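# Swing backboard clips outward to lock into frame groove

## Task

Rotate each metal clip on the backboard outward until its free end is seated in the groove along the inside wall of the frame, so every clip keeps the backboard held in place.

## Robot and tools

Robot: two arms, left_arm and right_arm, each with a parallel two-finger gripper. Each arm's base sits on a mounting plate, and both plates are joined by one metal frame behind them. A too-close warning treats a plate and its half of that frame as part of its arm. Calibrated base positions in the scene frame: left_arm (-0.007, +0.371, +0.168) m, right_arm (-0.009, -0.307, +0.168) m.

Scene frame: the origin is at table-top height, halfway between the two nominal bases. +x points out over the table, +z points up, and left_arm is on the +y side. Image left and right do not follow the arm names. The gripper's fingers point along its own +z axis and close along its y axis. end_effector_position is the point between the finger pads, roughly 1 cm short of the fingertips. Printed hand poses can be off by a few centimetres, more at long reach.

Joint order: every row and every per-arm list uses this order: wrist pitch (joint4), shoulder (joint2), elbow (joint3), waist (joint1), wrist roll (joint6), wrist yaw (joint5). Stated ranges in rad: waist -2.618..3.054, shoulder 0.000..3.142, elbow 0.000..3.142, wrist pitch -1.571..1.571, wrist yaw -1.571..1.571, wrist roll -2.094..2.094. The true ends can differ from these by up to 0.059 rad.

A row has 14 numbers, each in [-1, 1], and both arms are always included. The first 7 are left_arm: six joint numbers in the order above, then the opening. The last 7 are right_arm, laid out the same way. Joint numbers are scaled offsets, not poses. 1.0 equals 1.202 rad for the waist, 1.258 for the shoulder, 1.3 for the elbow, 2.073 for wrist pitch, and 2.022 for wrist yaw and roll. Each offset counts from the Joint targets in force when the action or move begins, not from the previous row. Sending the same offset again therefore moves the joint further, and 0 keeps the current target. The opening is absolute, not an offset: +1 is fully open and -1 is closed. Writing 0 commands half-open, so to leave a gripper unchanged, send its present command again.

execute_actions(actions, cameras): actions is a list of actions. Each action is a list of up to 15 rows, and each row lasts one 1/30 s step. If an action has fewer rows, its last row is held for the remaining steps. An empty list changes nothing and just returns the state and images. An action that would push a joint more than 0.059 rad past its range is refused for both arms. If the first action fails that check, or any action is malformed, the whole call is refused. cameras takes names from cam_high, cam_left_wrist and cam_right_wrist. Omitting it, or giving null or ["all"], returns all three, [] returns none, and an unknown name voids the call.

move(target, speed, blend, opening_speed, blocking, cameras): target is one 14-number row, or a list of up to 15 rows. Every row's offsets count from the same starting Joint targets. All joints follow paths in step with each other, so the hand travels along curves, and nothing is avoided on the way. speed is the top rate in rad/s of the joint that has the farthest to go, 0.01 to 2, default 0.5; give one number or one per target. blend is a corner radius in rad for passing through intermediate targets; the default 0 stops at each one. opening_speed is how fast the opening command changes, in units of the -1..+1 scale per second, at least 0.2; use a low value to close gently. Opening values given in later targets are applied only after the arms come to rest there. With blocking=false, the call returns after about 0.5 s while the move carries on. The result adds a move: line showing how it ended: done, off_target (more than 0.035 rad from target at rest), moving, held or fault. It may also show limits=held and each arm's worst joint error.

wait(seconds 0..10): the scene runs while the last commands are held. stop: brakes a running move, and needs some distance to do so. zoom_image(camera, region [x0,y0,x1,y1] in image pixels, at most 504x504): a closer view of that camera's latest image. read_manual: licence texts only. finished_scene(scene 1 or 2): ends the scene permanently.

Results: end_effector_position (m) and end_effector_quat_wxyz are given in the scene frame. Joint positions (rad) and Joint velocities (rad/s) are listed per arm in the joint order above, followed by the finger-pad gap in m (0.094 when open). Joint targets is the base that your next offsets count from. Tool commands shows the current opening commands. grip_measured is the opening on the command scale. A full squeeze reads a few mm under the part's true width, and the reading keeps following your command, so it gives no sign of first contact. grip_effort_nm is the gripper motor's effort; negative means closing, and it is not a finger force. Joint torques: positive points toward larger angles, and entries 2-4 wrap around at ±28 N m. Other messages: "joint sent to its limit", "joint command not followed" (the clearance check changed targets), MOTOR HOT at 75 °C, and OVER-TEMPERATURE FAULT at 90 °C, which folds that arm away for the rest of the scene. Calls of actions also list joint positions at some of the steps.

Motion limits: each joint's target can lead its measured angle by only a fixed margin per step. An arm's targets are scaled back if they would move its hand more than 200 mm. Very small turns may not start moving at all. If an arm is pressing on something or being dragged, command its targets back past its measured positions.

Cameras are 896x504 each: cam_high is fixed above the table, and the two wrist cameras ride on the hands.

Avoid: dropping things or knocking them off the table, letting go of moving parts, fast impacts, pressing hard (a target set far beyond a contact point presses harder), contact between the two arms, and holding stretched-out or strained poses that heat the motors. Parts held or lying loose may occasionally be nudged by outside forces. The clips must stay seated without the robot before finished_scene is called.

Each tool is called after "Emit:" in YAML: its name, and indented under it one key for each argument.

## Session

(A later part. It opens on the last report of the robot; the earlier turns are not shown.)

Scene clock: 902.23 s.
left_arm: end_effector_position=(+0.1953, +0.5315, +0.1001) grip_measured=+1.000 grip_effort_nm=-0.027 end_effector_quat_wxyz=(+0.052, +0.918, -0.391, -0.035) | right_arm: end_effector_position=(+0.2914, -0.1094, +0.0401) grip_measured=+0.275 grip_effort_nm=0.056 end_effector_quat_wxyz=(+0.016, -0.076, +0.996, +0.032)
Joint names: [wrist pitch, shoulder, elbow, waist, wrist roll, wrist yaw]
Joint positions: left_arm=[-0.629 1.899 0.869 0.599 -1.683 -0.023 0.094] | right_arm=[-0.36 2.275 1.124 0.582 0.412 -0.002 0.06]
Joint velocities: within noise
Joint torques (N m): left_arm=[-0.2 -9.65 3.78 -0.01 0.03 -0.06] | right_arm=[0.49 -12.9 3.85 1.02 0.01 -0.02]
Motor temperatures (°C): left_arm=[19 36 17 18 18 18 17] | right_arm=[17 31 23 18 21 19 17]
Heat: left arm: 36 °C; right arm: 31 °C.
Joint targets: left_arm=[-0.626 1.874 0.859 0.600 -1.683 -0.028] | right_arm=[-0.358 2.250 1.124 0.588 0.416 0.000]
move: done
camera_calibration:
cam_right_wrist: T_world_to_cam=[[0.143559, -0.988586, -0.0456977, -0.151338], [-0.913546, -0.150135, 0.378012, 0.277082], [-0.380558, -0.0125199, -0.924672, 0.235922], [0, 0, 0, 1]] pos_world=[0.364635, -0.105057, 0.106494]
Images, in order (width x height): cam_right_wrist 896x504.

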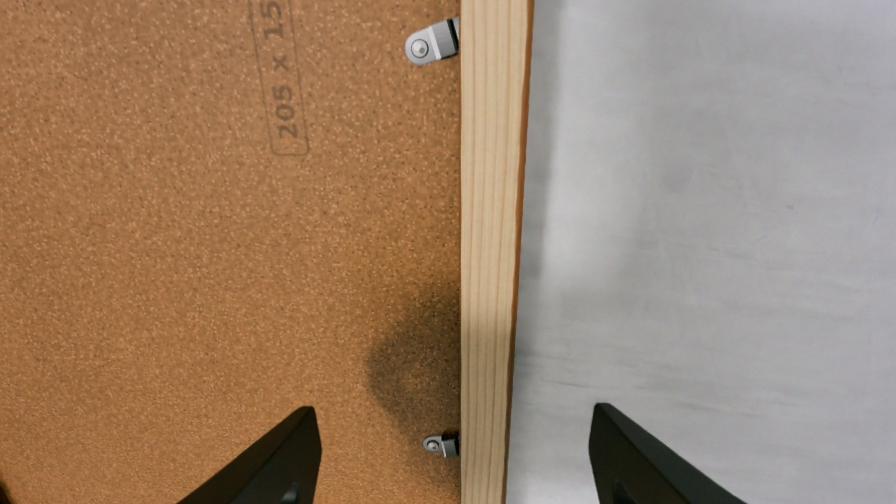

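Emit:
move:
  target:
    - [0,0,0,0,0,0,1,-0.1602,0.2146,0.4315,-0.0915,-0.0539,0,0.277]
    - [0,0,0,0,0,0,1,-0.1602,0.2424,0.4046,-0.0915,-0.0539,0,0.277]
  speed: [0.5,0.2]
  cameras: ["cam_right_wrist"]

Emit:
zoom_image:
  camera: "cam_right_wrist"
  region: [300, 300, 600, 504]

Scene clock: 914.30 s.
left_arm: end_effector_position=(+0.1953, +0.5315, +0.1001) grip_measured=+1.000 grip_effort_nm=-0.027 end_effector_quat_wxyz=(+0.052, +0.918, -0.391, -0.035) | right_arm: end_effector_position=(+0.3778, -0.1059, +0.0297) grip_measured=+0.275 grip_effort_nm=0.061 end_effector_quat_wxyz=(-0.014, -0.075, +0.997, +0.017)
Joint names: [wrist pitch, shoulder, elbow, waist, wrist roll, wrist yaw]
Joint positions: left_arm=[-0.629 1.899 0.869 0.599 -1.683 -0.023 0.094] | right_arm=[-0.684 2.55 1.655 0.482 0.314 -0.002 0.06]
Joint velocities: within noise
Joint torques (N m): left_arm=[-0.2 -9.65 3.71 0.01 0.03 -0.09] | right_arm=[0.29 -12.68 4.23 0.14 -0.12 -0.02]
Motor temperatures (°C): left_arm=[19 36 17 18 18 18 17] | right_arm=[17 32 23 18 21 19 17]
Heat: left arm: 36 °C; right arm: 32 °C.
Joint targets: left_arm=[-0.626 1.874 0.859 0.600 -1.683 -0.028] | right_arm=[-0.690 2.555 1.650 0.478 0.307 0.000]
move: done
camera_calibration:
cam_right_wrist: T_world_to_cam=[[0.141746, -0.989722, -0.0189122, -0.161072], [-0.890222, -0.135805, 0.434813, 0.351501], [-0.432912, -0.044797, -0.900322, 0.274813], [0, 0, 0, 1]] pos_world=[0.454715, -0.0993709, 0.0915367]
Images, in order (width x height): cam_right_wrist 896x504.

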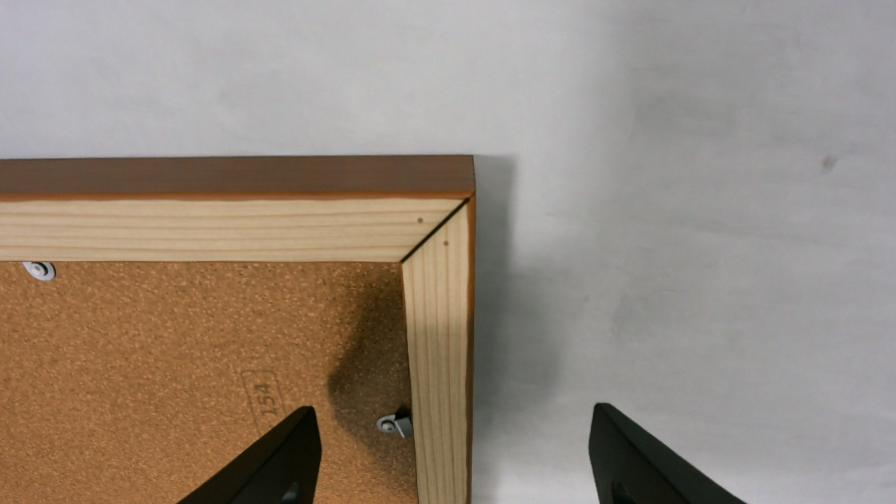

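Scaled by 1.680.

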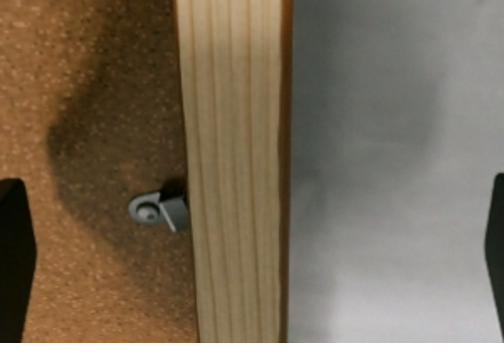

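Emit:
move:
  target:
    - [0,0,0,0,0,0,1,0.015,0,0.0308,0.0141,0.003,0,0.277]
    - [0,0,0,0,0,0,1,0.015,0.0165,0.0108,0.0141,0.003,0,0.277]
  speed: 0.2
  cameras: ["cam_right_wrist"]

Emit:
zoom_image:
  camera: "cam_right_wrist"
  region: [300, 300, 600, 504]

Scene clock: 922.70 s.
left_arm: end_effector_position=(+0.1953, +0.5315, +0.1001) grip_measured=+1.000 grip_effort_nm=-0.032 end_effector_quat_wxyz=(+0.052, +0.918, -0.391, -0.035) | right_arm: end_effector_position=(+0.3789, -0.1050, +0.0240) grip_measured=+0.275 grip_effort_nm=0.061 end_effector_quat_wxyz=(-0.012, -0.076, +0.997, +0.017)
Joint names: [wrist pitch, shoulder, elbow, waist, wrist roll, wrist yaw]
Joint positions: left_arm=[-0.629 1.899 0.869 0.599 -1.683 -0.023 0.094] | right_arm=[-0.669 2.565 1.658 0.482 0.314 -0.002 0.06]
Joint velocities: within noise
Joint torques (N m): left_arm=[-0.19 -9.63 3.81 -0.08 0.01 -0.06] | right_arm=[0.45 -12.31 4.92 1.89 -0.04 -0.04]
Motor temperatures (°C): left_arm=[19 36 17 18 18 18 17] | right_arm=[17 32 23 18 21 19 17]
Heat: left arm: 36 °C; right arm: 32 °C.
Joint targets: left_arm=[-0.626 1.874 0.859 0.600 -1.683 -0.028] | right_arm=[-0.659 2.576 1.664 0.495 0.313 0.000]
move: done
camera_calibration:
cam_right_wrist: T_world_to_cam=[[0.142418, -0.989602, -0.0201355, -0.160588], [-0.891625, -0.137098, 0.431519, 0.355493], [-0.429793, -0.0435029, -0.901879, 0.26922], [0, 0, 0, 1]] pos_world=[0.455546, -0.0984687, 0.0861688]
Images, in order (width x height): cam_right_wrist 896x504.

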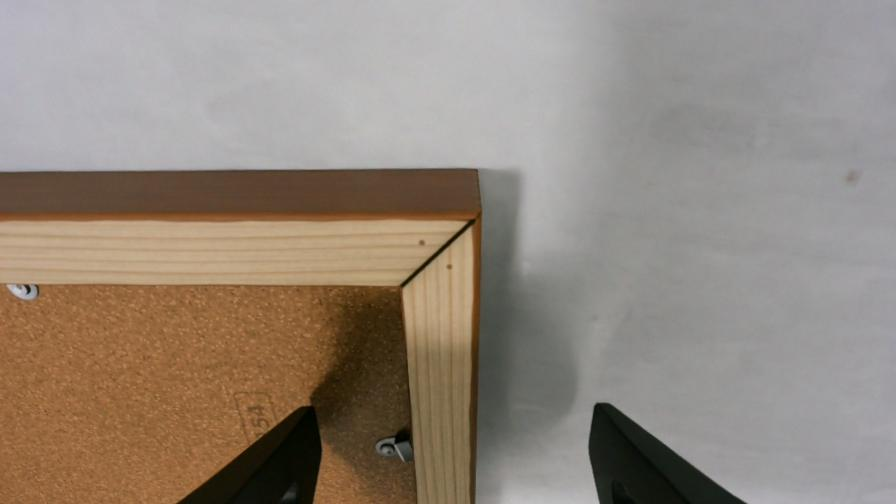

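Scaled by 1.680.

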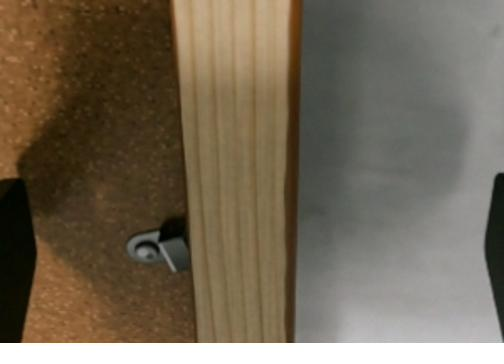

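Emit:
move:
  target:
    - [0,0,0,0,0,0,1,0,-0.02,0,0.012,0,0,0.277]
    - [0,0,0,0,0,0,1,0,0.0,0,0.008,0,0,0.277]
  speed: 0.1
  cameras: ["cam_right_wrist"]

Scene clock: 938.13 s.
left_arm: end_effector_position=(+0.1953, +0.5315, +0.1001) grip_measured=+1.000 grip_effort_nm=-0.032 end_effector_quat_wxyz=(+0.052, +0.918, -0.391, -0.035) | right_arm: end_effector_position=(+0.3750, -0.0976, +0.0243) grip_measured=+0.275 grip_effort_nm=0.056 end_effector_quat_wxyz=(-0.012, -0.085, +0.996, +0.017)
Joint names: [wrist pitch, shoulder, elbow, waist, wrist roll, wrist yaw]
Joint positions: left_arm=[-0.629 1.899 0.869 0.599 -1.683 -0.023 0.094] | right_arm=[-0.669 2.565 1.658 0.501 0.314 -0.002 0.06]
Joint velocities: within noise
Joint torques (N m): left_arm=[-0.21 -9.65 3.74 0.08 0.04 -0.04] | right_arm=[0.46 -12.26 4.89 0.9 -0.05 -0.03]
Motor temperatures (°C): left_arm=[19 36 17 18 18 18 17] | right_arm=[17 31 23 18 21 19 17]
Heat: left arm: 36 °C; right arm: 31 °C.
Joint targets: left_arm=[-0.626 1.874 0.859 0.600 -1.683 -0.028] | right_arm=[-0.659 2.576 1.664 0.504 0.313 0.000]
move: done
camera_calibration:
cam_right_wrist: T_world_to_cam=[[0.161264, -0.986699, -0.0204679, -0.159469], [-0.889119, -0.154254, 0.430898, 0.350344], [-0.428324, -0.05129, -0.902169, 0.266888], [0, 0, 0, 1]] pos_world=[0.451529, -0.0896169, 0.0865513]
Images, in order (width x height): cam_right_wrist 896x504.

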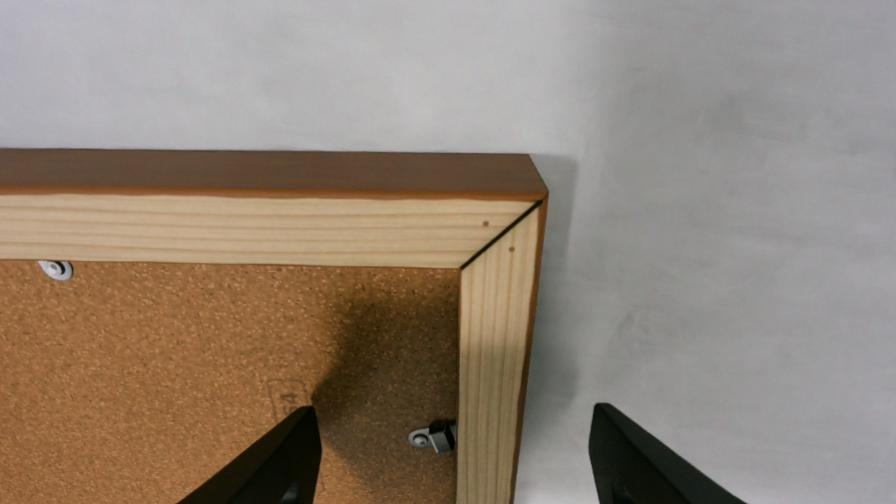

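Emit:
move:
  target:
    - [0,0,0,0,0,0,1,0,-0.02,0,-0.02,0,0,0.277]
    - [0,0,0,0,0,0,1,0,0.003,0,-0.02,0,0,0.277]
  speed: 0.1
  cameras: ["cam_right_wrist"]

Scene clock: 943.67 s.
left_arm: end_effector_position=(+0.1953, +0.5315, +0.1001) grip_measured=+1.000 grip_effort_nm=-0.032 end_effector_quat_wxyz=(+0.052, +0.918, -0.391, -0.035) | right_arm: end_effector_position=(+0.3784, -0.1041, +0.0241) grip_measured=+0.275 grip_effort_nm=0.066 end_effector_quat_wxyz=(-0.012, -0.077, +0.997, +0.017)
Joint names: [wrist pitch, shoulder, elbow, waist, wrist roll, wrist yaw]
Joint positions: left_arm=[-0.629 1.899 0.869 0.599 -1.683 -0.023 0.094] | right_arm=[-0.669 2.565 1.658 0.484 0.314 -0.002 0.06]
Joint velocities: within noise
Joint torques (N m): left_arm=[-0.19 -9.7 3.7 0.06 0.02 -0.04] | right_arm=[0.46 -11.9 4.88 0.23 -0.05 -0.04]
Motor temperatures (°C): left_arm=[19 36 17 18 18 18 17] | right_arm=[17 31 23 18 21 19 17]
Heat: left arm: 36 °C; right arm: 31 °C.
Joint targets: left_arm=[-0.626 1.874 0.859 0.600 -1.683 -0.028] | right_arm=[-0.659 2.580 1.664 0.480 0.313 0.000]
move: done
camera_calibration:
cam_right_wrist: T_world_to_cam=[[0.144683, -0.989272, -0.0201761, -0.160459], [-0.891342, -0.139159, 0.431445, 0.354874], [-0.429624, -0.0444388, -0.901914, 0.26894], [0, 0, 0, 1]] pos_world=[0.455073, -0.0974025, 0.0862146]
Images, in order (width x height): cam_right_wrist 896x504.

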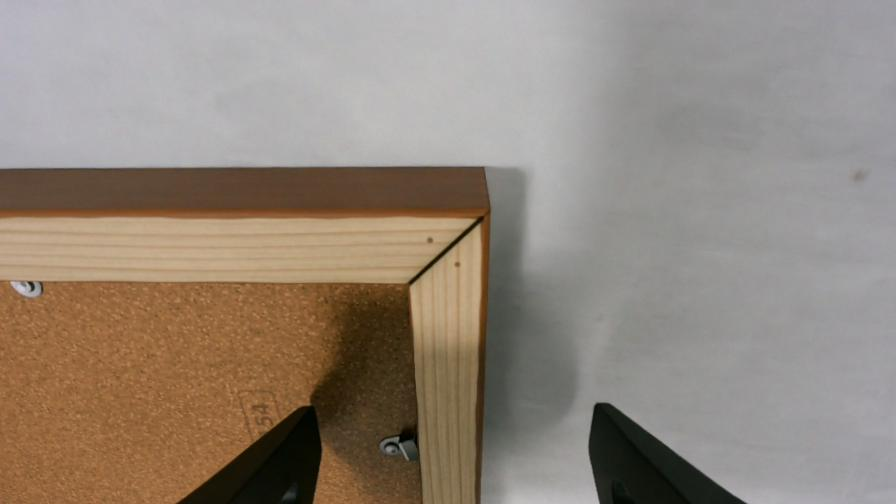

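Emit:
move:
  target:
    - [0,0,0,0,0,0,1,0,0.009,0,0,0,0,0.277]
  speed: 0.08
  cameras: ["cam_right_wrist"]

Emit:
zoom_image:
  camera: "cam_right_wrist"
  region: [300, 370, 520, 504]

Scene clock: 948.00 s.
left_arm: end_effector_position=(+0.1953, +0.5315, +0.1001) grip_measured=+1.000 grip_effort_nm=-0.022 end_effector_quat_wxyz=(+0.052, +0.918, -0.391, -0.035) | right_arm: end_effector_position=(+0.3771, -0.1046, +0.0212) grip_measured=+0.275 grip_effort_nm=0.061 end_effector_quat_wxyz=(-0.015, -0.077, +0.997, +0.016)
Joint names: [wrist pitch, shoulder, elbow, waist, wrist roll, wrist yaw]
Joint positions: left_arm=[-0.629 1.899 0.869 0.599 -1.683 -0.023 0.094] | right_arm=[-0.667 2.572 1.658 0.484 0.314 -0.002 0.06]
Joint velocities: within noise
Joint torques (N m): left_arm=[-0.19 -9.68 3.79 0.05 0.01 -0.06] | right_arm=[0.42 -11.54 4.89 0.23 -0.05 -0.02]
Motor temperatures (°C): left_arm=[19 36 17 18 18 18 17] | right_arm=[17 31 23 18 21 19 17]
Heat: left arm: 36 °C; right arm: 31 °C.
Joint targets: left_arm=[-0.626 1.874 0.859 0.600 -1.683 -0.028] | right_arm=[-0.659 2.591 1.664 0.480 0.313 0.000]
move: done
camera_calibration:
cam_right_wrist: T_world_to_cam=[[0.1448, -0.989288, -0.0184869, -0.160945], [-0.889246, -0.138305, 0.43602, 0.354047], [-0.433906, -0.0466961, -0.899747, 0.267096], [0, 0, 0, 1]] pos_world=[0.454034, -0.0977827, 0.0829718]
Images, in order (width x height): cam_right_wrist 896x504.

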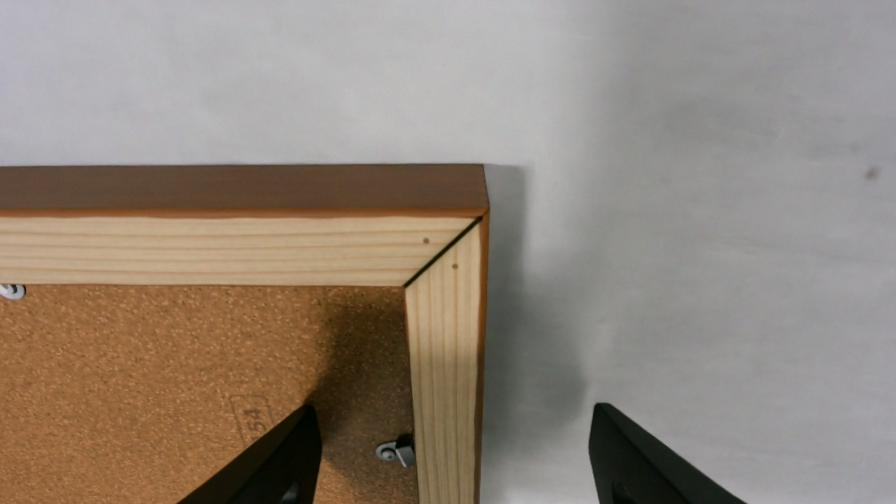

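Scaled by 2.291.

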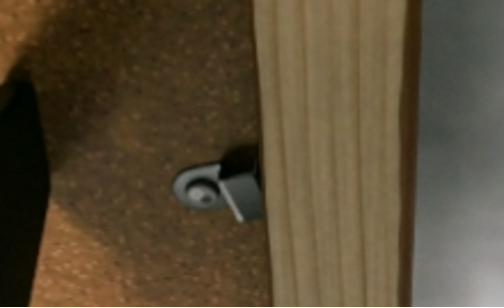

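Emit:
move:
  target:
    - [0,0,0,0,0,0,1,0,0,0,0,0,0,-0.4]
    - [0,0,0,0,0,0,1,0,0,0,0,0,0,-0.57]
    - [0,0,0,0,0,0,1,0,0,0,0,0,0,-0.7]
  opening_speed: 0.25
  cameras: ["cam_right_wrist"]

Emit:
zoom_image:
  camera: "cam_right_wrist"
  region: [300, 370, 520, 504]

Scene clock: 958.83 s.
left_arm: end_effector_position=(+0.1953, +0.5315, +0.1001) grip_measured=+1.000 grip_effort_nm=-0.032 end_effector_quat_wxyz=(+0.052, +0.918, -0.391, -0.035) | right_arm: end_effector_position=(+0.3777, -0.1024, +0.0213) grip_measured=-0.701 grip_effort_nm=-0.012 end_effector_quat_wxyz=(-0.014, -0.076, +0.997, +0.022)
Joint names: [wrist pitch, shoulder, elbow, waist, wrist roll, wrist yaw]
Joint positions: left_arm=[-0.629 1.899 0.869 0.599 -1.683 -0.023 0.094] | right_arm=[-0.661 2.572 1.658 0.484 0.315 -0.011 0.014]
Joint velocities: within noise
Joint torques (N m): left_arm=[-0.19 -9.69 3.71 0.01 0 -0.05] | right_arm=[0.38 -11.55 4.86 0.21 -0.06 0.07]
Motor temperatures (°C): left_arm=[19 36 17 18 18 18 17] | right_arm=[17 30 23 18 21 19 17]
Heat: left arm: 36 °C; right arm: 30 °C.
Joint targets: left_arm=[-0.626 1.874 0.859 0.600 -1.683 -0.028] | right_arm=[-0.659 2.591 1.664 0.480 0.313 0.000]
move: done
camera_calibration:
cam_right_wrist: T_world_to_cam=[[0.14372, -0.98918, -0.0294402, -0.158201], [-0.889888, -0.142194, 0.433451, 0.354748], [-0.432947, -0.0360971, -0.900696, 0.268251], [0, 0, 0, 1]] pos_world=[0.454562, -0.0963635, 0.0831891]
Images, in order (width x height): cam_right_wrist 896x504.

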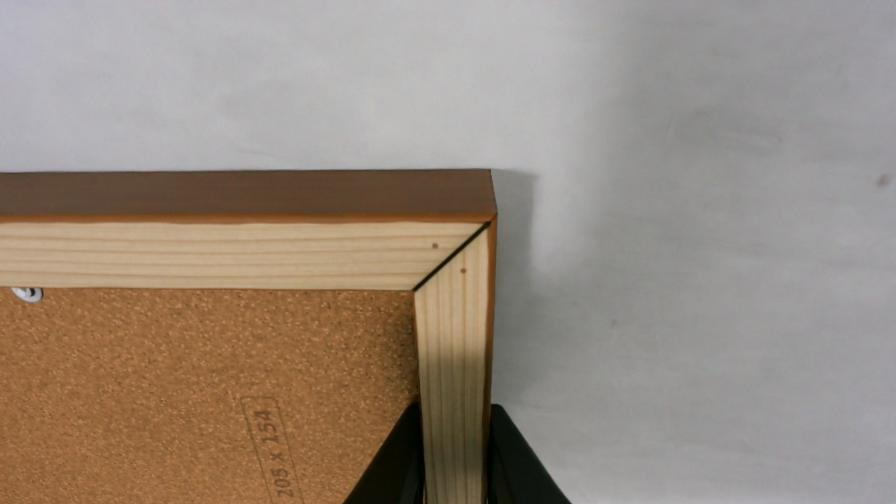

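Scaled by 2.291.

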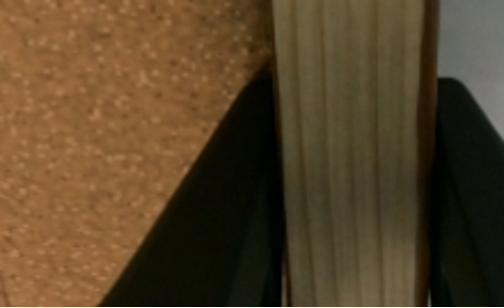

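Emit:
move:
  target:
    - [0,0,0,0,0,0,1,0,0,0,0,0,0,-0.4]
    - [0,0,0,0,0,0,1,0,-0.008,0,0,0,0,0.277]
    - [0,0,0,0,0,0,1,0,-0.1,0,0,0,0,0.277]
  opening_speed: 0.6
  speed: 0.2
  cameras: ["cam_right_wrist"]

Emit:
zoom_image:
  camera: "cam_right_wrist"
  region: [300, 370, 520, 504]

Scene clock: 966.67 s.
left_arm: end_effector_position=(+0.1953, +0.5315, +0.1001) grip_measured=+1.000 grip_effort_nm=-0.032 end_effector_quat_wxyz=(+0.052, +0.918, -0.391, -0.035) | right_arm: end_effector_position=(+0.3959, -0.0959, +0.0542) grip_measured=+0.275 grip_effort_nm=0.061 end_effector_quat_wxyz=(+0.023, -0.076, +0.996, +0.034)
Joint names: [wrist pitch, shoulder, elbow, waist, wrist roll, wrist yaw]
Joint positions: left_arm=[-0.629 1.899 0.869 0.599 -1.683 -0.023 0.094] | right_arm=[-0.661 2.494 1.658 0.484 0.315 -0.005 0.06]
Joint velocities: within noise
Joint torques (N m): left_arm=[-0.2 -9.76 3.75 0.09 0.01 -0.01] | right_arm=[0.51 -15.97 5.15 0.25 -0.05 0.01]
Motor temperatures (°C): left_arm=[19 36 17 18 18 18 17] | right_arm=[17 31 23 18 21 19 17]
Heat: left arm: 36 °C; right arm: 31 °C.
Joint targets: left_arm=[-0.626 1.874 0.859 0.600 -1.683 -0.028] | right_arm=[-0.659 2.465 1.664 0.480 0.313 0.000]
move: done
camera_calibration:
cam_right_wrist: T_world_to_cam=[[0.143297, -0.98851, -0.0481074, -0.152159], [-0.918895, -0.150944, 0.364483, 0.37199], [-0.367557, -0.00802387, -0.929967, 0.284467], [0, 0, 0, 1]] pos_world=[0.468181, -0.0919787, 0.121641]
Images, in order (width x height): cam_right_wrist 896x504.

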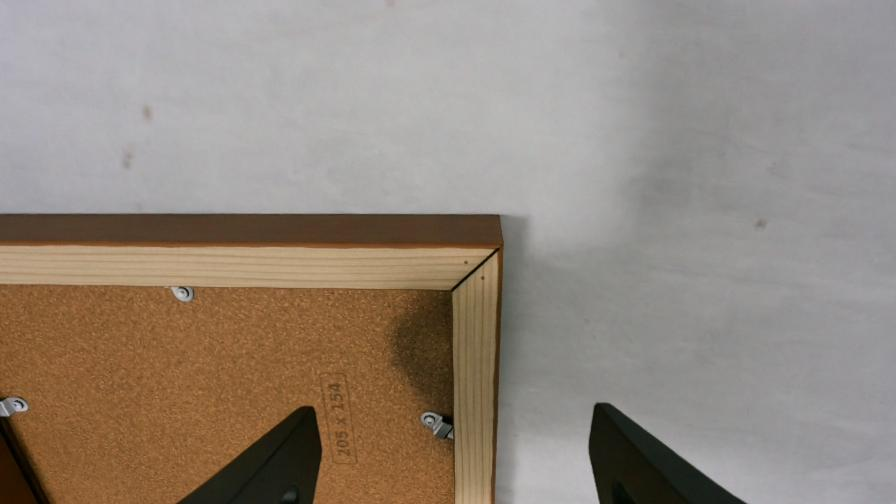

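Scaled by 2.291.

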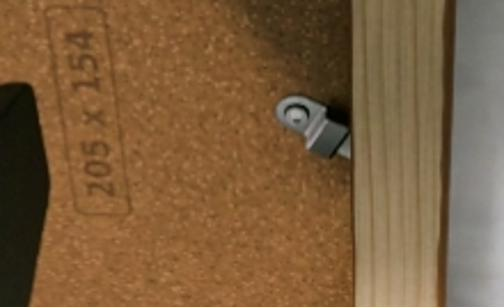

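Emit:
move:
  target:
    - [0,0,0,0,0,0,1,-0.262,-0.118,0.218,0.15,0.167,0.003,0.277]
  speed: 0.6
  cameras: ["cam_right_wrist"]

Scene clock: 972.70 s.
left_arm: end_effector_position=(+0.1953, +0.5315, +0.1001) grip_measured=+1.000 grip_effort_nm=-0.027 end_effector_quat_wxyz=(+0.052, +0.918, -0.391, -0.035) | right_arm: end_effector_position=(+0.3437, -0.0428, +0.1815) grip_measured=+0.275 grip_effort_nm=0.066 end_effector_quat_wxyz=(-0.031, +0.000, +1.000, +0.004)
Joint names: [wrist pitch, shoulder, elbow, waist, wrist roll, wrist yaw]
Joint positions: left_arm=[-0.629 1.899 0.869 0.599 -1.683 -0.023 0.094] | right_arm=[-1.192 2.346 1.921 0.658 0.643 -0.004 0.06]
Joint velocities: within noise
Joint torques (N m): left_arm=[-0.19 -9.69 3.73 0.02 0 -0.05] | right_arm=[0.17 -15.73 7.28 0.85 0.05 0.05]
Motor temperatures (°C): left_arm=[19 36 17 18 18 18 17] | right_arm=[17 33 23 18 21 19 17]
Heat: left arm: 36 °C; right arm: 33 °C.
Joint targets: left_arm=[-0.626 1.874 0.859 0.600 -1.683 -0.028] | right_arm=[-1.202 2.317 1.947 0.661 0.651 0.006]
move: done
camera_calibration:
cam_right_wrist: T_world_to_cam=[[-0.0084706, -0.999929, 0.00837893, -0.0446898], [-0.884194, 0.0114033, 0.46698, 0.262065], [-0.467042, -0.003453, -0.884228, 0.410179], [0, 0, 0, 1]] pos_world=[0.422909, -0.0462587, 0.240687]
Images, in order (width x height): cam_right_wrist 896x504.

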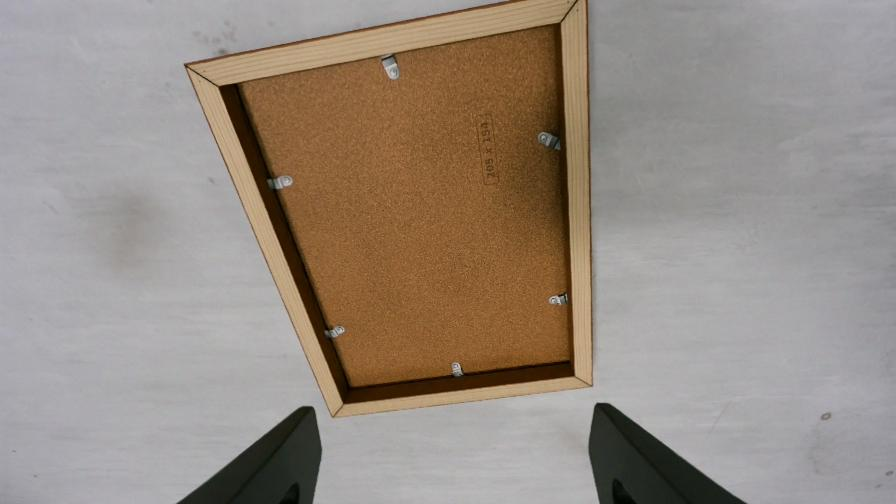

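Emit:
zoom_image:
  camera: "cam_right_wrist"
  region: [500, 100, 600, 180]

Emit:
zoom_image:
  camera: "cam_right_wrist"
  region: [500, 260, 600, 340]

Emit:
zoom_image:
  camera: "cam_right_wrist"
  region: [240, 140, 340, 220]

Scaled by 5.040.

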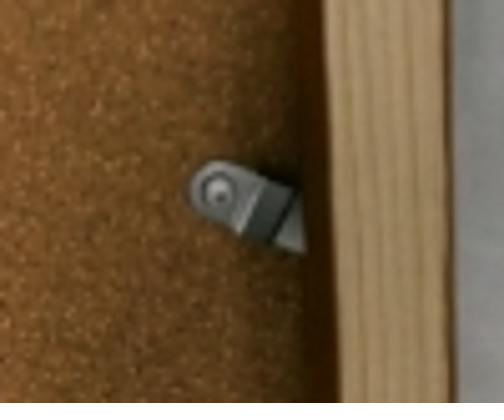

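Scaled by 5.040.

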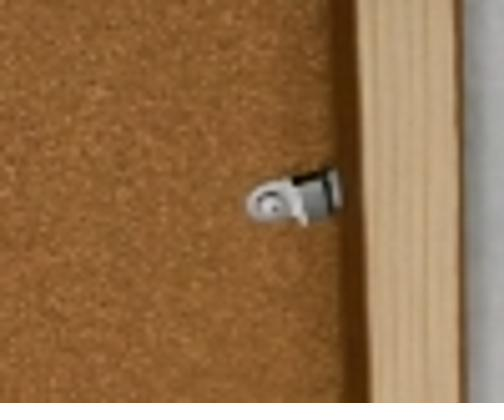

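Scaled by 5.040.

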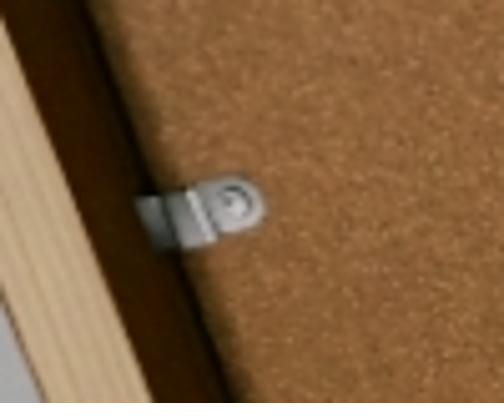

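Emit:
move:
  target:
    - [0,0,0,0,0,0,1,0.2933,0.1017,-0.3108,-0.1373,-0.1578,-0.003,0.277]
  speed: 0.5
  cameras: ["cam_right_wrist"]

Scene clock: 1017.90 s.
left_arm: end_effector_position=(+0.1953, +0.5315, +0.1001) grip_measured=+1.000 grip_effort_nm=-0.032 end_effector_quat_wxyz=(+0.052, +0.918, -0.391, -0.035) | right_arm: end_effector_position=(+0.3790, -0.0978, +0.0552) grip_measured=+0.275 grip_effort_nm=0.061 end_effector_quat_wxyz=(+0.024, -0.070, +0.997, +0.034)
Joint names: [wrist pitch, shoulder, elbow, waist, wrist roll, wrist yaw]
Joint positions: left_arm=[-0.629 1.899 0.869 0.599 -1.683 -0.023 0.094] | right_arm=[-0.606 2.439 1.551 0.498 0.34 -0.004 0.06]
Joint velocities: within noise
Joint torques (N m): left_arm=[-0.19 -9.8 3.81 -0.01 0.02 -0.03] | right_arm=[0.61 -12.27 4.11 0.32 -0.12 0]
Motor temperatures (°C): left_arm=[19 36 17 18 18 18 17] | right_arm=[17 33 24 18 21 19 17]
Heat: left arm: 36 °C; right arm: 33 °C.
Joint targets: left_arm=[-0.626 1.874 0.859 0.600 -1.683 -0.028] | right_arm=[-0.594 2.445 1.543 0.496 0.332 0.000]
move: done
camera_calibration:
cam_right_wrist: T_world_to_cam=[[0.132683, -0.98993, -0.0493308, -0.147611], [-0.92137, -0.141533, 0.362003, 0.3578], [-0.365339, -0.00257963, -0.930871, 0.278903], [0, 0, 0, 1]] pos_world=[0.451146, -0.094765, 0.122816]
Images, in order (width x height): cam_right_wrist 896x504.

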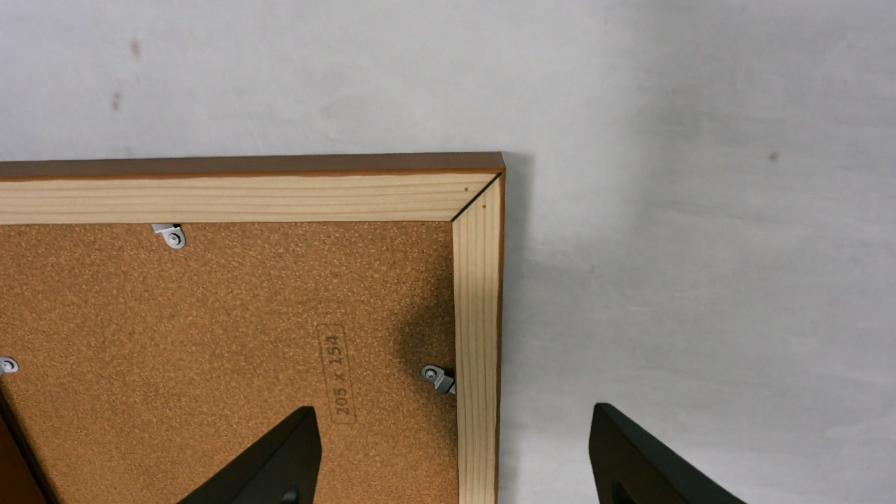

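Emit:
move:
  target:
    - [0,0,0,0,0,0,1,0,0.062,0,0,0,0,0.277]
  speed: 0.1
  cameras: ["cam_right_wrist"]

Emit:
zoom_image:
  camera: "cam_right_wrist"
  region: [300, 300, 520, 434]

Scene clock: 1023.13 s.
left_arm: end_effector_position=(+0.1953, +0.5315, +0.1001) grip_measured=+1.000 grip_effort_nm=-0.032 end_effector_quat_wxyz=(+0.052, +0.918, -0.391, -0.035) | right_arm: end_effector_position=(+0.3632, -0.1047, +0.0252) grip_measured=+0.275 grip_effort_nm=0.061 end_effector_quat_wxyz=(-0.008, -0.071, +0.997, +0.020)
Joint names: [wrist pitch, shoulder, elbow, waist, wrist roll, wrist yaw]
Joint positions: left_arm=[-0.629 1.899 0.869 0.599 -1.683 -0.023 0.094] | right_arm=[-0.603 2.512 1.551 0.498 0.339 -0.004 0.06]
Joint velocities: within noise
Joint torques (N m): left_arm=[-0.21 -9.69 3.73 0.02 -0.01 -0.03] | right_arm=[0.45 -11.81 3.84 0.32 -0.1 -0.01]
Motor temperatures (°C): left_arm=[19 36 17 18 18 18 17] | right_arm=[17 33 23 18 21 19 17]
Heat: left arm: 36 °C; right arm: 33 °C.
Joint targets: left_arm=[-0.626 1.874 0.859 0.600 -1.683 -0.028] | right_arm=[-0.594 2.523 1.543 0.496 0.332 0.000]
move: done
camera_calibration:
cam_right_wrist: T_world_to_cam=[[0.133866, -0.99067, -0.0255519, -0.154951], [-0.89664, -0.13206, 0.422607, 0.343581], [-0.422038, -0.0336618, -0.905953, 0.261917], [0, 0, 0, 1]] pos_world=[0.43935, -0.0993156, 0.0881258]
Images, in order (width x height): cam_right_wrist 896x504.

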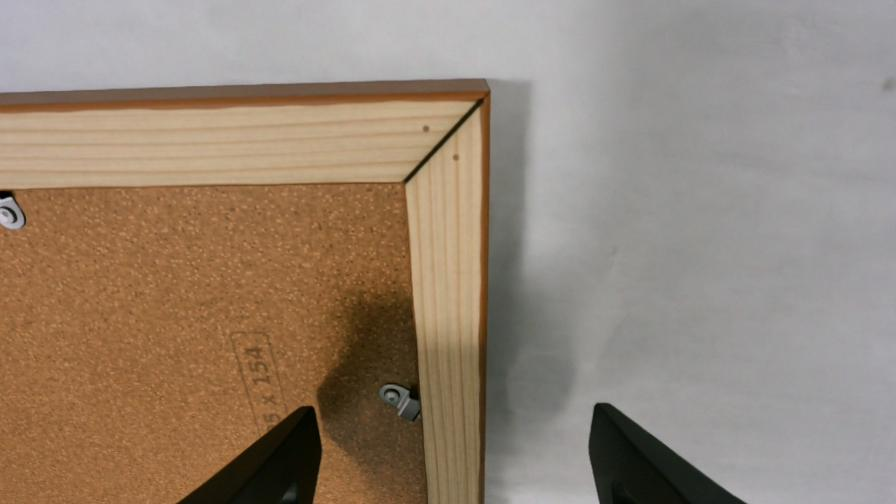

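Scaled by 2.291.

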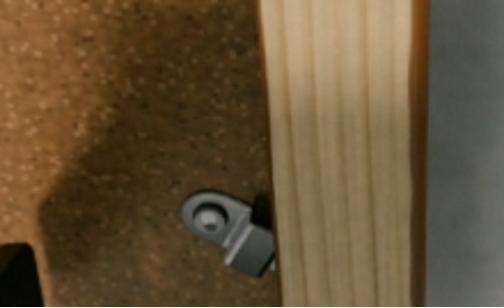

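Emit:
move:
  target:
    - [0,0,0,0,0,0,1,0.0077,-0.028,-0.0231,0.0042,0.0025,0,0.277]
    - [0,0,0,0,0,0,1,0.0077,-0.0016,-0.0231,0.0042,0.0025,0,0.277]
  speed: 0.1
  cameras: ["cam_right_wrist"]

Emit:
zoom_image:
  camera: "cam_right_wrist"
  region: [300, 300, 520, 434]

Scene clock: 1032.63 s.
left_arm: end_effector_position=(+0.1953, +0.5315, +0.1001) grip_measured=+1.000 grip_effort_nm=-0.022 end_effector_quat_wxyz=(+0.052, +0.918, -0.391, -0.035) | right_arm: end_effector_position=(+0.3562, -0.1081, +0.0206) grip_measured=+0.275 grip_effort_nm=0.066 end_effector_quat_wxyz=(-0.014, -0.071, +0.997, +0.017)
Joint names: [wrist pitch, shoulder, elbow, waist, wrist roll, wrist yaw]
Joint positions: left_arm=[-0.629 1.899 0.869 0.599 -1.683 -0.023 0.094] | right_arm=[-0.592 2.512 1.526 0.498 0.339 -0.004 0.06]
Joint velocities: within noise
Joint torques (N m): left_arm=[-0.2 -9.58 3.79 -0.02 0.01 -0.04] | right_arm=[0.49 -11.9 3.4 0.76 -0.07 -0.01]
Motor temperatures (°C): left_arm=[19 36 17 18 18 18 17] | right_arm=[17 34 23 18 21 19 17]
Heat: left arm: 36 °C; right arm: 34 °C.
Joint targets: left_arm=[-0.626 1.874 0.859 0.600 -1.683 -0.028] | right_arm=[-0.578 2.521 1.514 0.501 0.337 0.000]
move: done
camera_calibration:
cam_right_wrist: T_world_to_cam=[[0.134131, -0.990746, -0.0207555, -0.157724], [-0.891209, -0.129761, 0.434636, 0.336933], [-0.433307, -0.0398006, -0.900367, 0.257945], [0, 0, 0, 1]] pos_world=[0.433202, -0.102278, 0.0825283]
Images, in order (width x height): cam_right_wrist 896x504.

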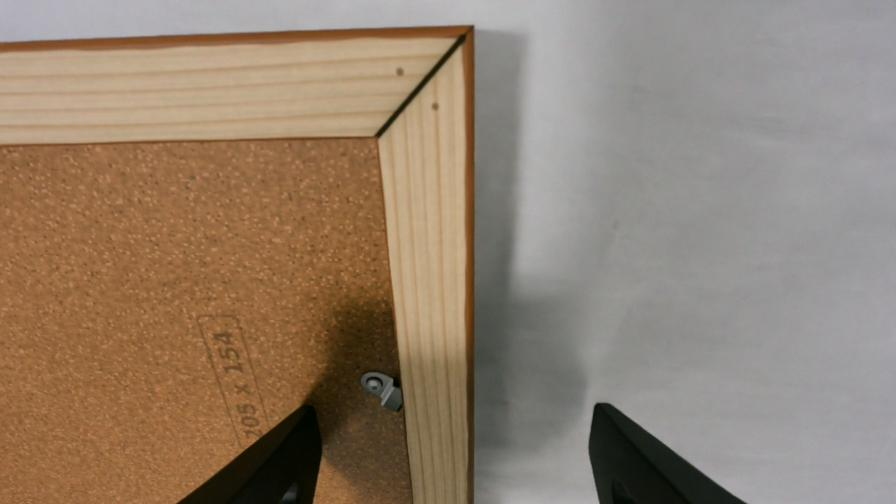

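Scaled by 2.291.

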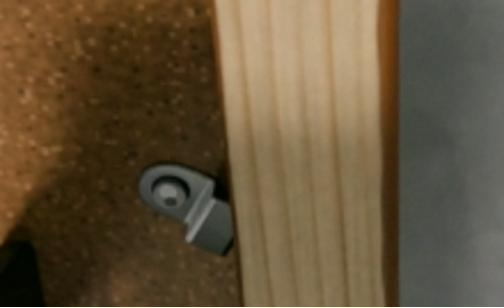

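Emit:
move:
  target:
    - [0,0,0,0,0,0,1,-0.003,-0.03,0.009,0.0125,0.0045,0,0.277]
    - [0,0,0,0,0,0,1,-0.003,0.004,0.009,0.0125,0.0045,0,0.277]
  speed: 0.1
  cameras: ["cam_right_wrist"]

Emit:
zoom_image:
  camera: "cam_right_wrist"
  region: [300, 300, 520, 434]

Scene clock: 1040.43 s.
left_arm: end_effector_position=(+0.1953, +0.5315, +0.1001) grip_measured=+1.000 grip_effort_nm=-0.027 end_effector_quat_wxyz=(+0.052, +0.918, -0.391, -0.035) | right_arm: end_effector_position=(+0.3547, -0.1052, +0.0208) grip_measured=+0.275 grip_effort_nm=0.061 end_effector_quat_wxyz=(-0.014, -0.075, +0.997, +0.018)
Joint names: [wrist pitch, shoulder, elbow, waist, wrist roll, wrist yaw]
Joint positions: left_arm=[-0.629 1.899 0.869 0.599 -1.683 -0.023 0.094] | right_arm=[-0.592 2.512 1.526 0.506 0.34 -0.004 0.06]
Joint velocities: within noise
Joint torques (N m): left_arm=[-0.21 -9.74 3.7 0.06 0.02 -0.01] | right_arm=[0.43 -11.44 4.21 1.42 0.02 -0.01]
Motor temperatures (°C): left_arm=[19 36 17 18 18 18 17] | right_arm=[17 34 23 18 21 19 17]
Heat: left arm: 36 °C; right arm: 34 °C.
Joint targets: left_arm=[-0.626 1.874 0.859 0.600 -1.683 -0.028] | right_arm=[-0.584 2.526 1.525 0.516 0.346 0.000]
move: done
camera_calibration:
cam_right_wrist: T_world_to_cam=[[0.14093, -0.9898, -0.0208698, -0.156903], [-0.890396, -0.135936, 0.434415, 0.334925], [-0.432821, -0.0426399, -0.900471, 0.257033], [0, 0, 0, 1]] pos_world=[0.431578, -0.0988142, 0.0826791]
Images, in order (width x height): cam_right_wrist 896x504.

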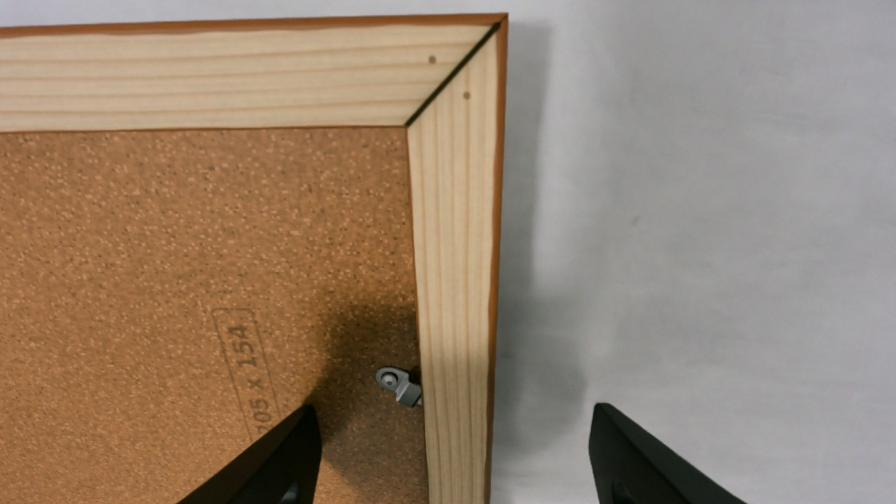

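Scaled by 2.291.

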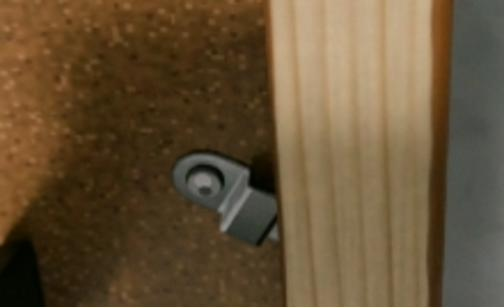

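Emit:
move:
  target:
    - [0,0,0,0,0,0,1,-0.006,-0.025,0.0215,0,0,0,0.277]
    - [0,0,0,0,0,0,1,-0.006,0.007,0.0215,0,0,0,0.277]
  speed: 0.1
  cameras: ["cam_right_wrist"]

Emit:
zoom_image:
  camera: "cam_right_wrist"
  region: [300, 300, 520, 434]

Scene clock: 1049.07 s.
left_arm: end_effector_position=(+0.1953, +0.5315, +0.1001) grip_measured=+1.000 grip_effort_nm=-0.032 end_effector_quat_wxyz=(+0.052, +0.918, -0.391, -0.035) | right_arm: end_effector_position=(+0.3548, -0.1051, +0.0204) grip_measured=+0.275 grip_effort_nm=0.066 end_effector_quat_wxyz=(-0.015, -0.075, +0.997, +0.017)
Joint names: [wrist pitch, shoulder, elbow, waist, wrist roll, wrist yaw]
Joint positions: left_arm=[-0.629 1.899 0.869 0.599 -1.683 -0.023 0.094] | right_arm=[-0.594 2.514 1.53 0.506 0.34 -0.004 0.06]
Joint velocities: within noise
Joint torques (N m): left_arm=[-0.18 -9.76 3.81 0.12 0 -0.04] | right_arm=[0.32 -10.88 6 1.44 0.01 -0.02]
Motor temperatures (°C): left_arm=[19 36 17 18 18 18 17] | right_arm=[17 34 23 18 21 19 17]
Heat: left arm: 36 °C; right arm: 34 °C.
Joint targets: left_arm=[-0.626 1.874 0.859 0.600 -1.683 -0.028] | right_arm=[-0.597 2.535 1.553 0.516 0.346 0.000]
move: done
camera_calibration:
cam_right_wrist: T_world_to_cam=[[0.140954, -0.989804, -0.0204798, -0.156846], [-0.889951, -0.135743, 0.435387, 0.335084], [-0.433728, -0.0431436, -0.900011, 0.257059], [0, 0, 0, 1]] pos_world=[0.431809, -0.0986715, 0.0822523]
Images, in order (width x height): cam_right_wrist 896x504.

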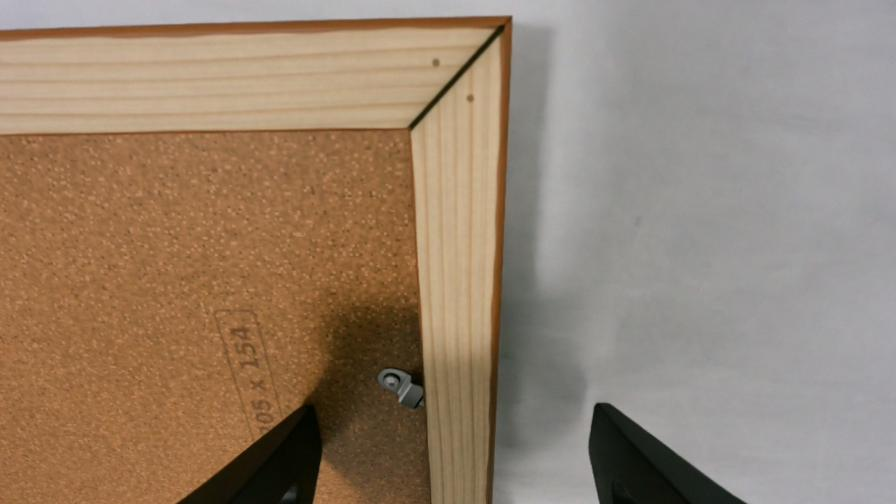

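Scaled by 2.291.

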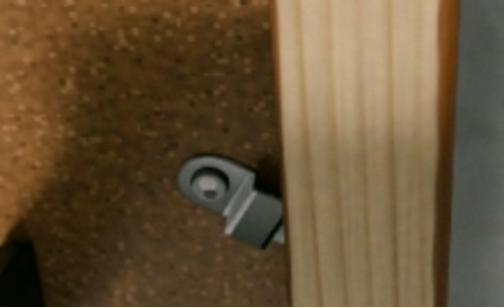

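Emit:
move:
  target:
    - [0,0,0,0,0,0,1,0,-0.04,0.0,0,0,0,0.277]
    - [0,0,0,0,0,0,1,0,-0.04,0.01,0,0,0,0.277]
  speed: 0.1
  cameras: []

Scene clock: 1054.00 s.
left_arm: end_effector_position=(+0.1953, +0.5315, +0.1001) grip_measured=+1.000 grip_effort_nm=-0.032 end_effector_quat_wxyz=(+0.052, +0.918, -0.391, -0.035) | right_arm: end_effector_position=(+0.3589, -0.1030, +0.0225) grip_measured=+0.275 grip_effort_nm=0.061 end_effector_quat_wxyz=(-0.010, -0.075, +0.997, +0.019)
Joint names: [wrist pitch, shoulder, elbow, waist, wrist roll, wrist yaw]
Joint positions: left_arm=[-0.629 1.899 0.869 0.599 -1.683 -0.023 0.094] | right_arm=[-0.595 2.514 1.541 0.506 0.34 -0.004 0.06]
Joint velocities: within noise
Joint torques (N m): left_arm=[-0.19 -9.54 3.77 -0.02 0.04 -0.05] | right_arm=[0.34 -15.64 6.2 1.39 0.03 -0.01]
Motor temperatures (°C): left_arm=[19 36 17 18 18 18 17] | right_arm=[17 34 23 18 21 19 17]
Heat: left arm: 36 °C; right arm: 34 °C.
Joint targets: left_arm=[-0.626 1.874 0.859 0.600 -1.683 -0.028] | right_arm=[-0.597 2.484 1.566 0.516 0.346 0.000]
move: done
No camera images: "cameras" was empty.

Emit:
move:
  target:
    - [0,0,0,0,0,0,1,0,0.038,0,0,0,0,0.277]
  speed: 0.1
  cameras: ["cam_right_wrist"]

Emit:
zoom_image:
  camera: "cam_right_wrist"
  region: [300, 300, 520, 434]

Scene clock: 1059.30 s.
left_arm: end_effector_position=(+0.1953, +0.5315, +0.1001) grip_measured=+1.000 grip_effort_nm=-0.027 end_effector_quat_wxyz=(+0.052, +0.918, -0.391, -0.035) | right_arm: end_effector_position=(+0.3579, -0.1035, +0.0209) grip_measured=+0.275 grip_effort_nm=0.061 end_effector_quat_wxyz=(-0.012, -0.075, +0.997, +0.019)
Joint names: [wrist pitch, shoulder, elbow, waist, wrist roll, wrist yaw]
Joint positions: left_arm=[-0.629 1.899 0.869 0.599 -1.683 -0.023 0.094] | right_arm=[-0.595 2.519 1.541 0.506 0.34 -0.004 0.06]
Joint velocities: within noise
Joint torques (N m): left_arm=[-0.22 -9.59 3.81 0.01 0.01 -0.05] | right_arm=[0.33 -11.52 6.12 1.44 0.02 0]
Motor temperatures (°C): left_arm=[19 36 17 18 18 18 17] | right_arm=[17 33 23 18 21 19 17]
Heat: left arm: 36 °C; right arm: 33 °C.
Joint targets: left_arm=[-0.626 1.874 0.859 0.600 -1.683 -0.028] | right_arm=[-0.597 2.532 1.566 0.516 0.346 0.000]
move: done
camera_calibration:
cam_right_wrist: T_world_to_cam=[[0.14083, -0.989777, -0.02256, -0.155603], [-0.892313, -0.136768, 0.430199, 0.33864], [-0.428887, -0.0404545, -0.902452, 0.257412], [0, 0, 0, 1]] pos_world=[0.434487, -0.0972832, 0.0831092]
Images, in order (width x height): cam_right_wrist 896x504.

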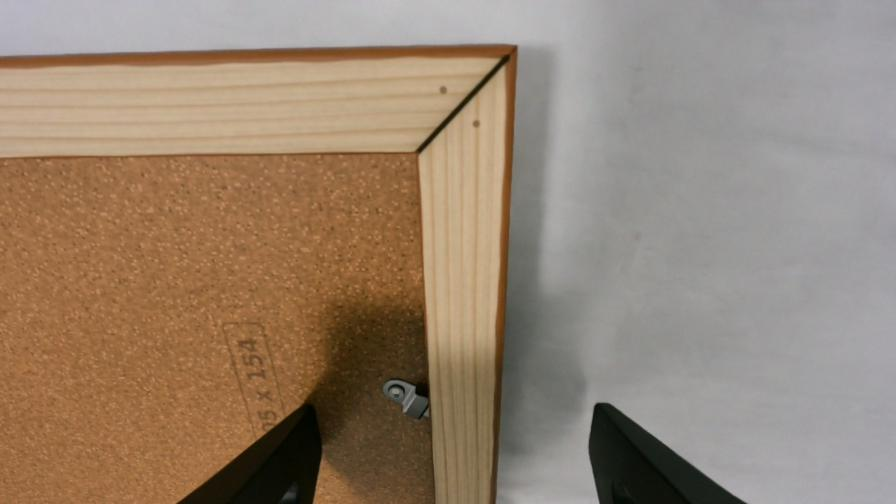

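Scaled by 2.291.

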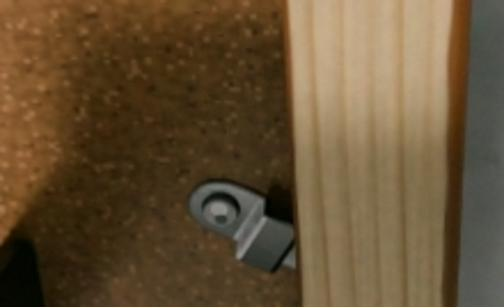

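Emit:
move:
  target:
    - [0,0,0,0,0,0,1,0,0,0,0,0,0,-0.4]
    - [0,0,0,0,0,0,1,0,0,0,0,0,0,-0.57]
    - [0,0,0,0,0,0,1,0,0,0,0,0,0,-0.66]
    - [0,0,0,0,0,0,1,0,0,0,0,0,0,-0.4]
    - [0,0,0,0,0,0,1,0,-0.006,0,0,0,0,0.277]
  opening_speed: 0.3
  cameras: ["cam_right_wrist"]

Emit:
zoom_image:
  camera: "cam_right_wrist"
  region: [300, 300, 520, 434]

Scene clock: 1080.47 s.
left_arm: end_effector_position=(+0.1953, +0.5315, +0.1001) grip_measured=+1.000 grip_effort_nm=-0.037 end_effector_quat_wxyz=(+0.052, +0.918, -0.391, -0.035) | right_arm: end_effector_position=(+0.3581, -0.1034, +0.0211) grip_measured=+0.275 grip_effort_nm=0.056 end_effector_quat_wxyz=(-0.011, -0.075, +0.997, +0.018)
Joint names: [wrist pitch, shoulder, elbow, waist, wrist roll, wrist yaw]
Joint positions: left_arm=[-0.629 1.899 0.869 0.599 -1.683 -0.023 0.094] | right_arm=[-0.596 2.519 1.542 0.507 0.34 -0.002 0.06]
Joint velocities: within noise
Joint torques (N m): left_arm=[-0.2 -9.59 3.63 0.08 0.03 -0.06] | right_arm=[0.34 -12.19 6.05 1.36 0.02 -0.03]
Motor temperatures (°C): left_arm=[19 36 17 18 18 18 17] | right_arm=[17 33 23 18 21 19 17]
Heat: left arm: 36 °C; right arm: 33 °C.
Joint targets: left_arm=[-0.626 1.874 0.859 0.600 -1.683 -0.028] | right_arm=[-0.597 2.524 1.566 0.516 0.346 0.000]
move: done
camera_calibration:
cam_right_wrist: T_world_to_cam=[[0.141609, -0.989702, -0.0209114, -0.155831], [-0.892751, -0.136807, 0.429279, 0.338976], [-0.427719, -0.0421212, -0.90293, 0.257141], [0, 0, 0, 1]] pos_world=[0.434672, -0.0970209, 0.0834067]
Images, in order (width x height): cam_right_wrist 896x504.

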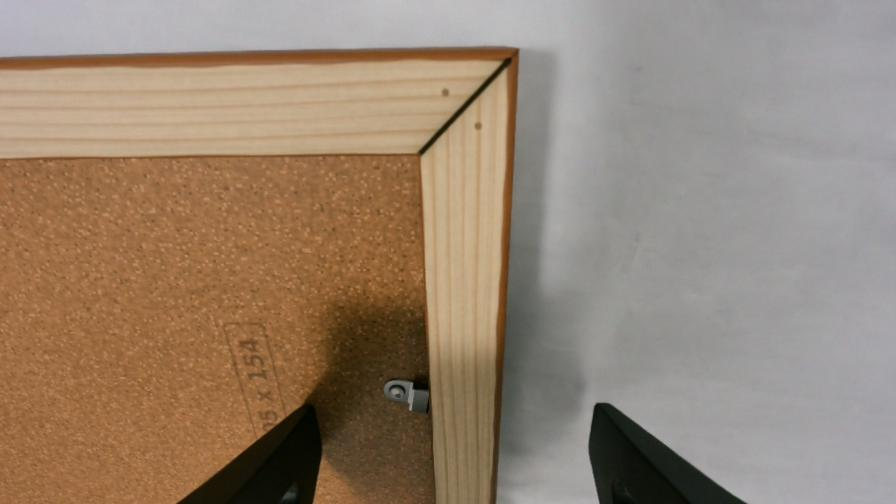

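Scaled by 2.291.

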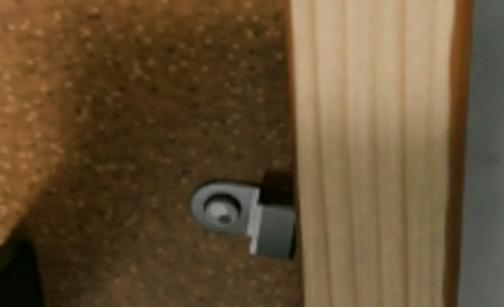

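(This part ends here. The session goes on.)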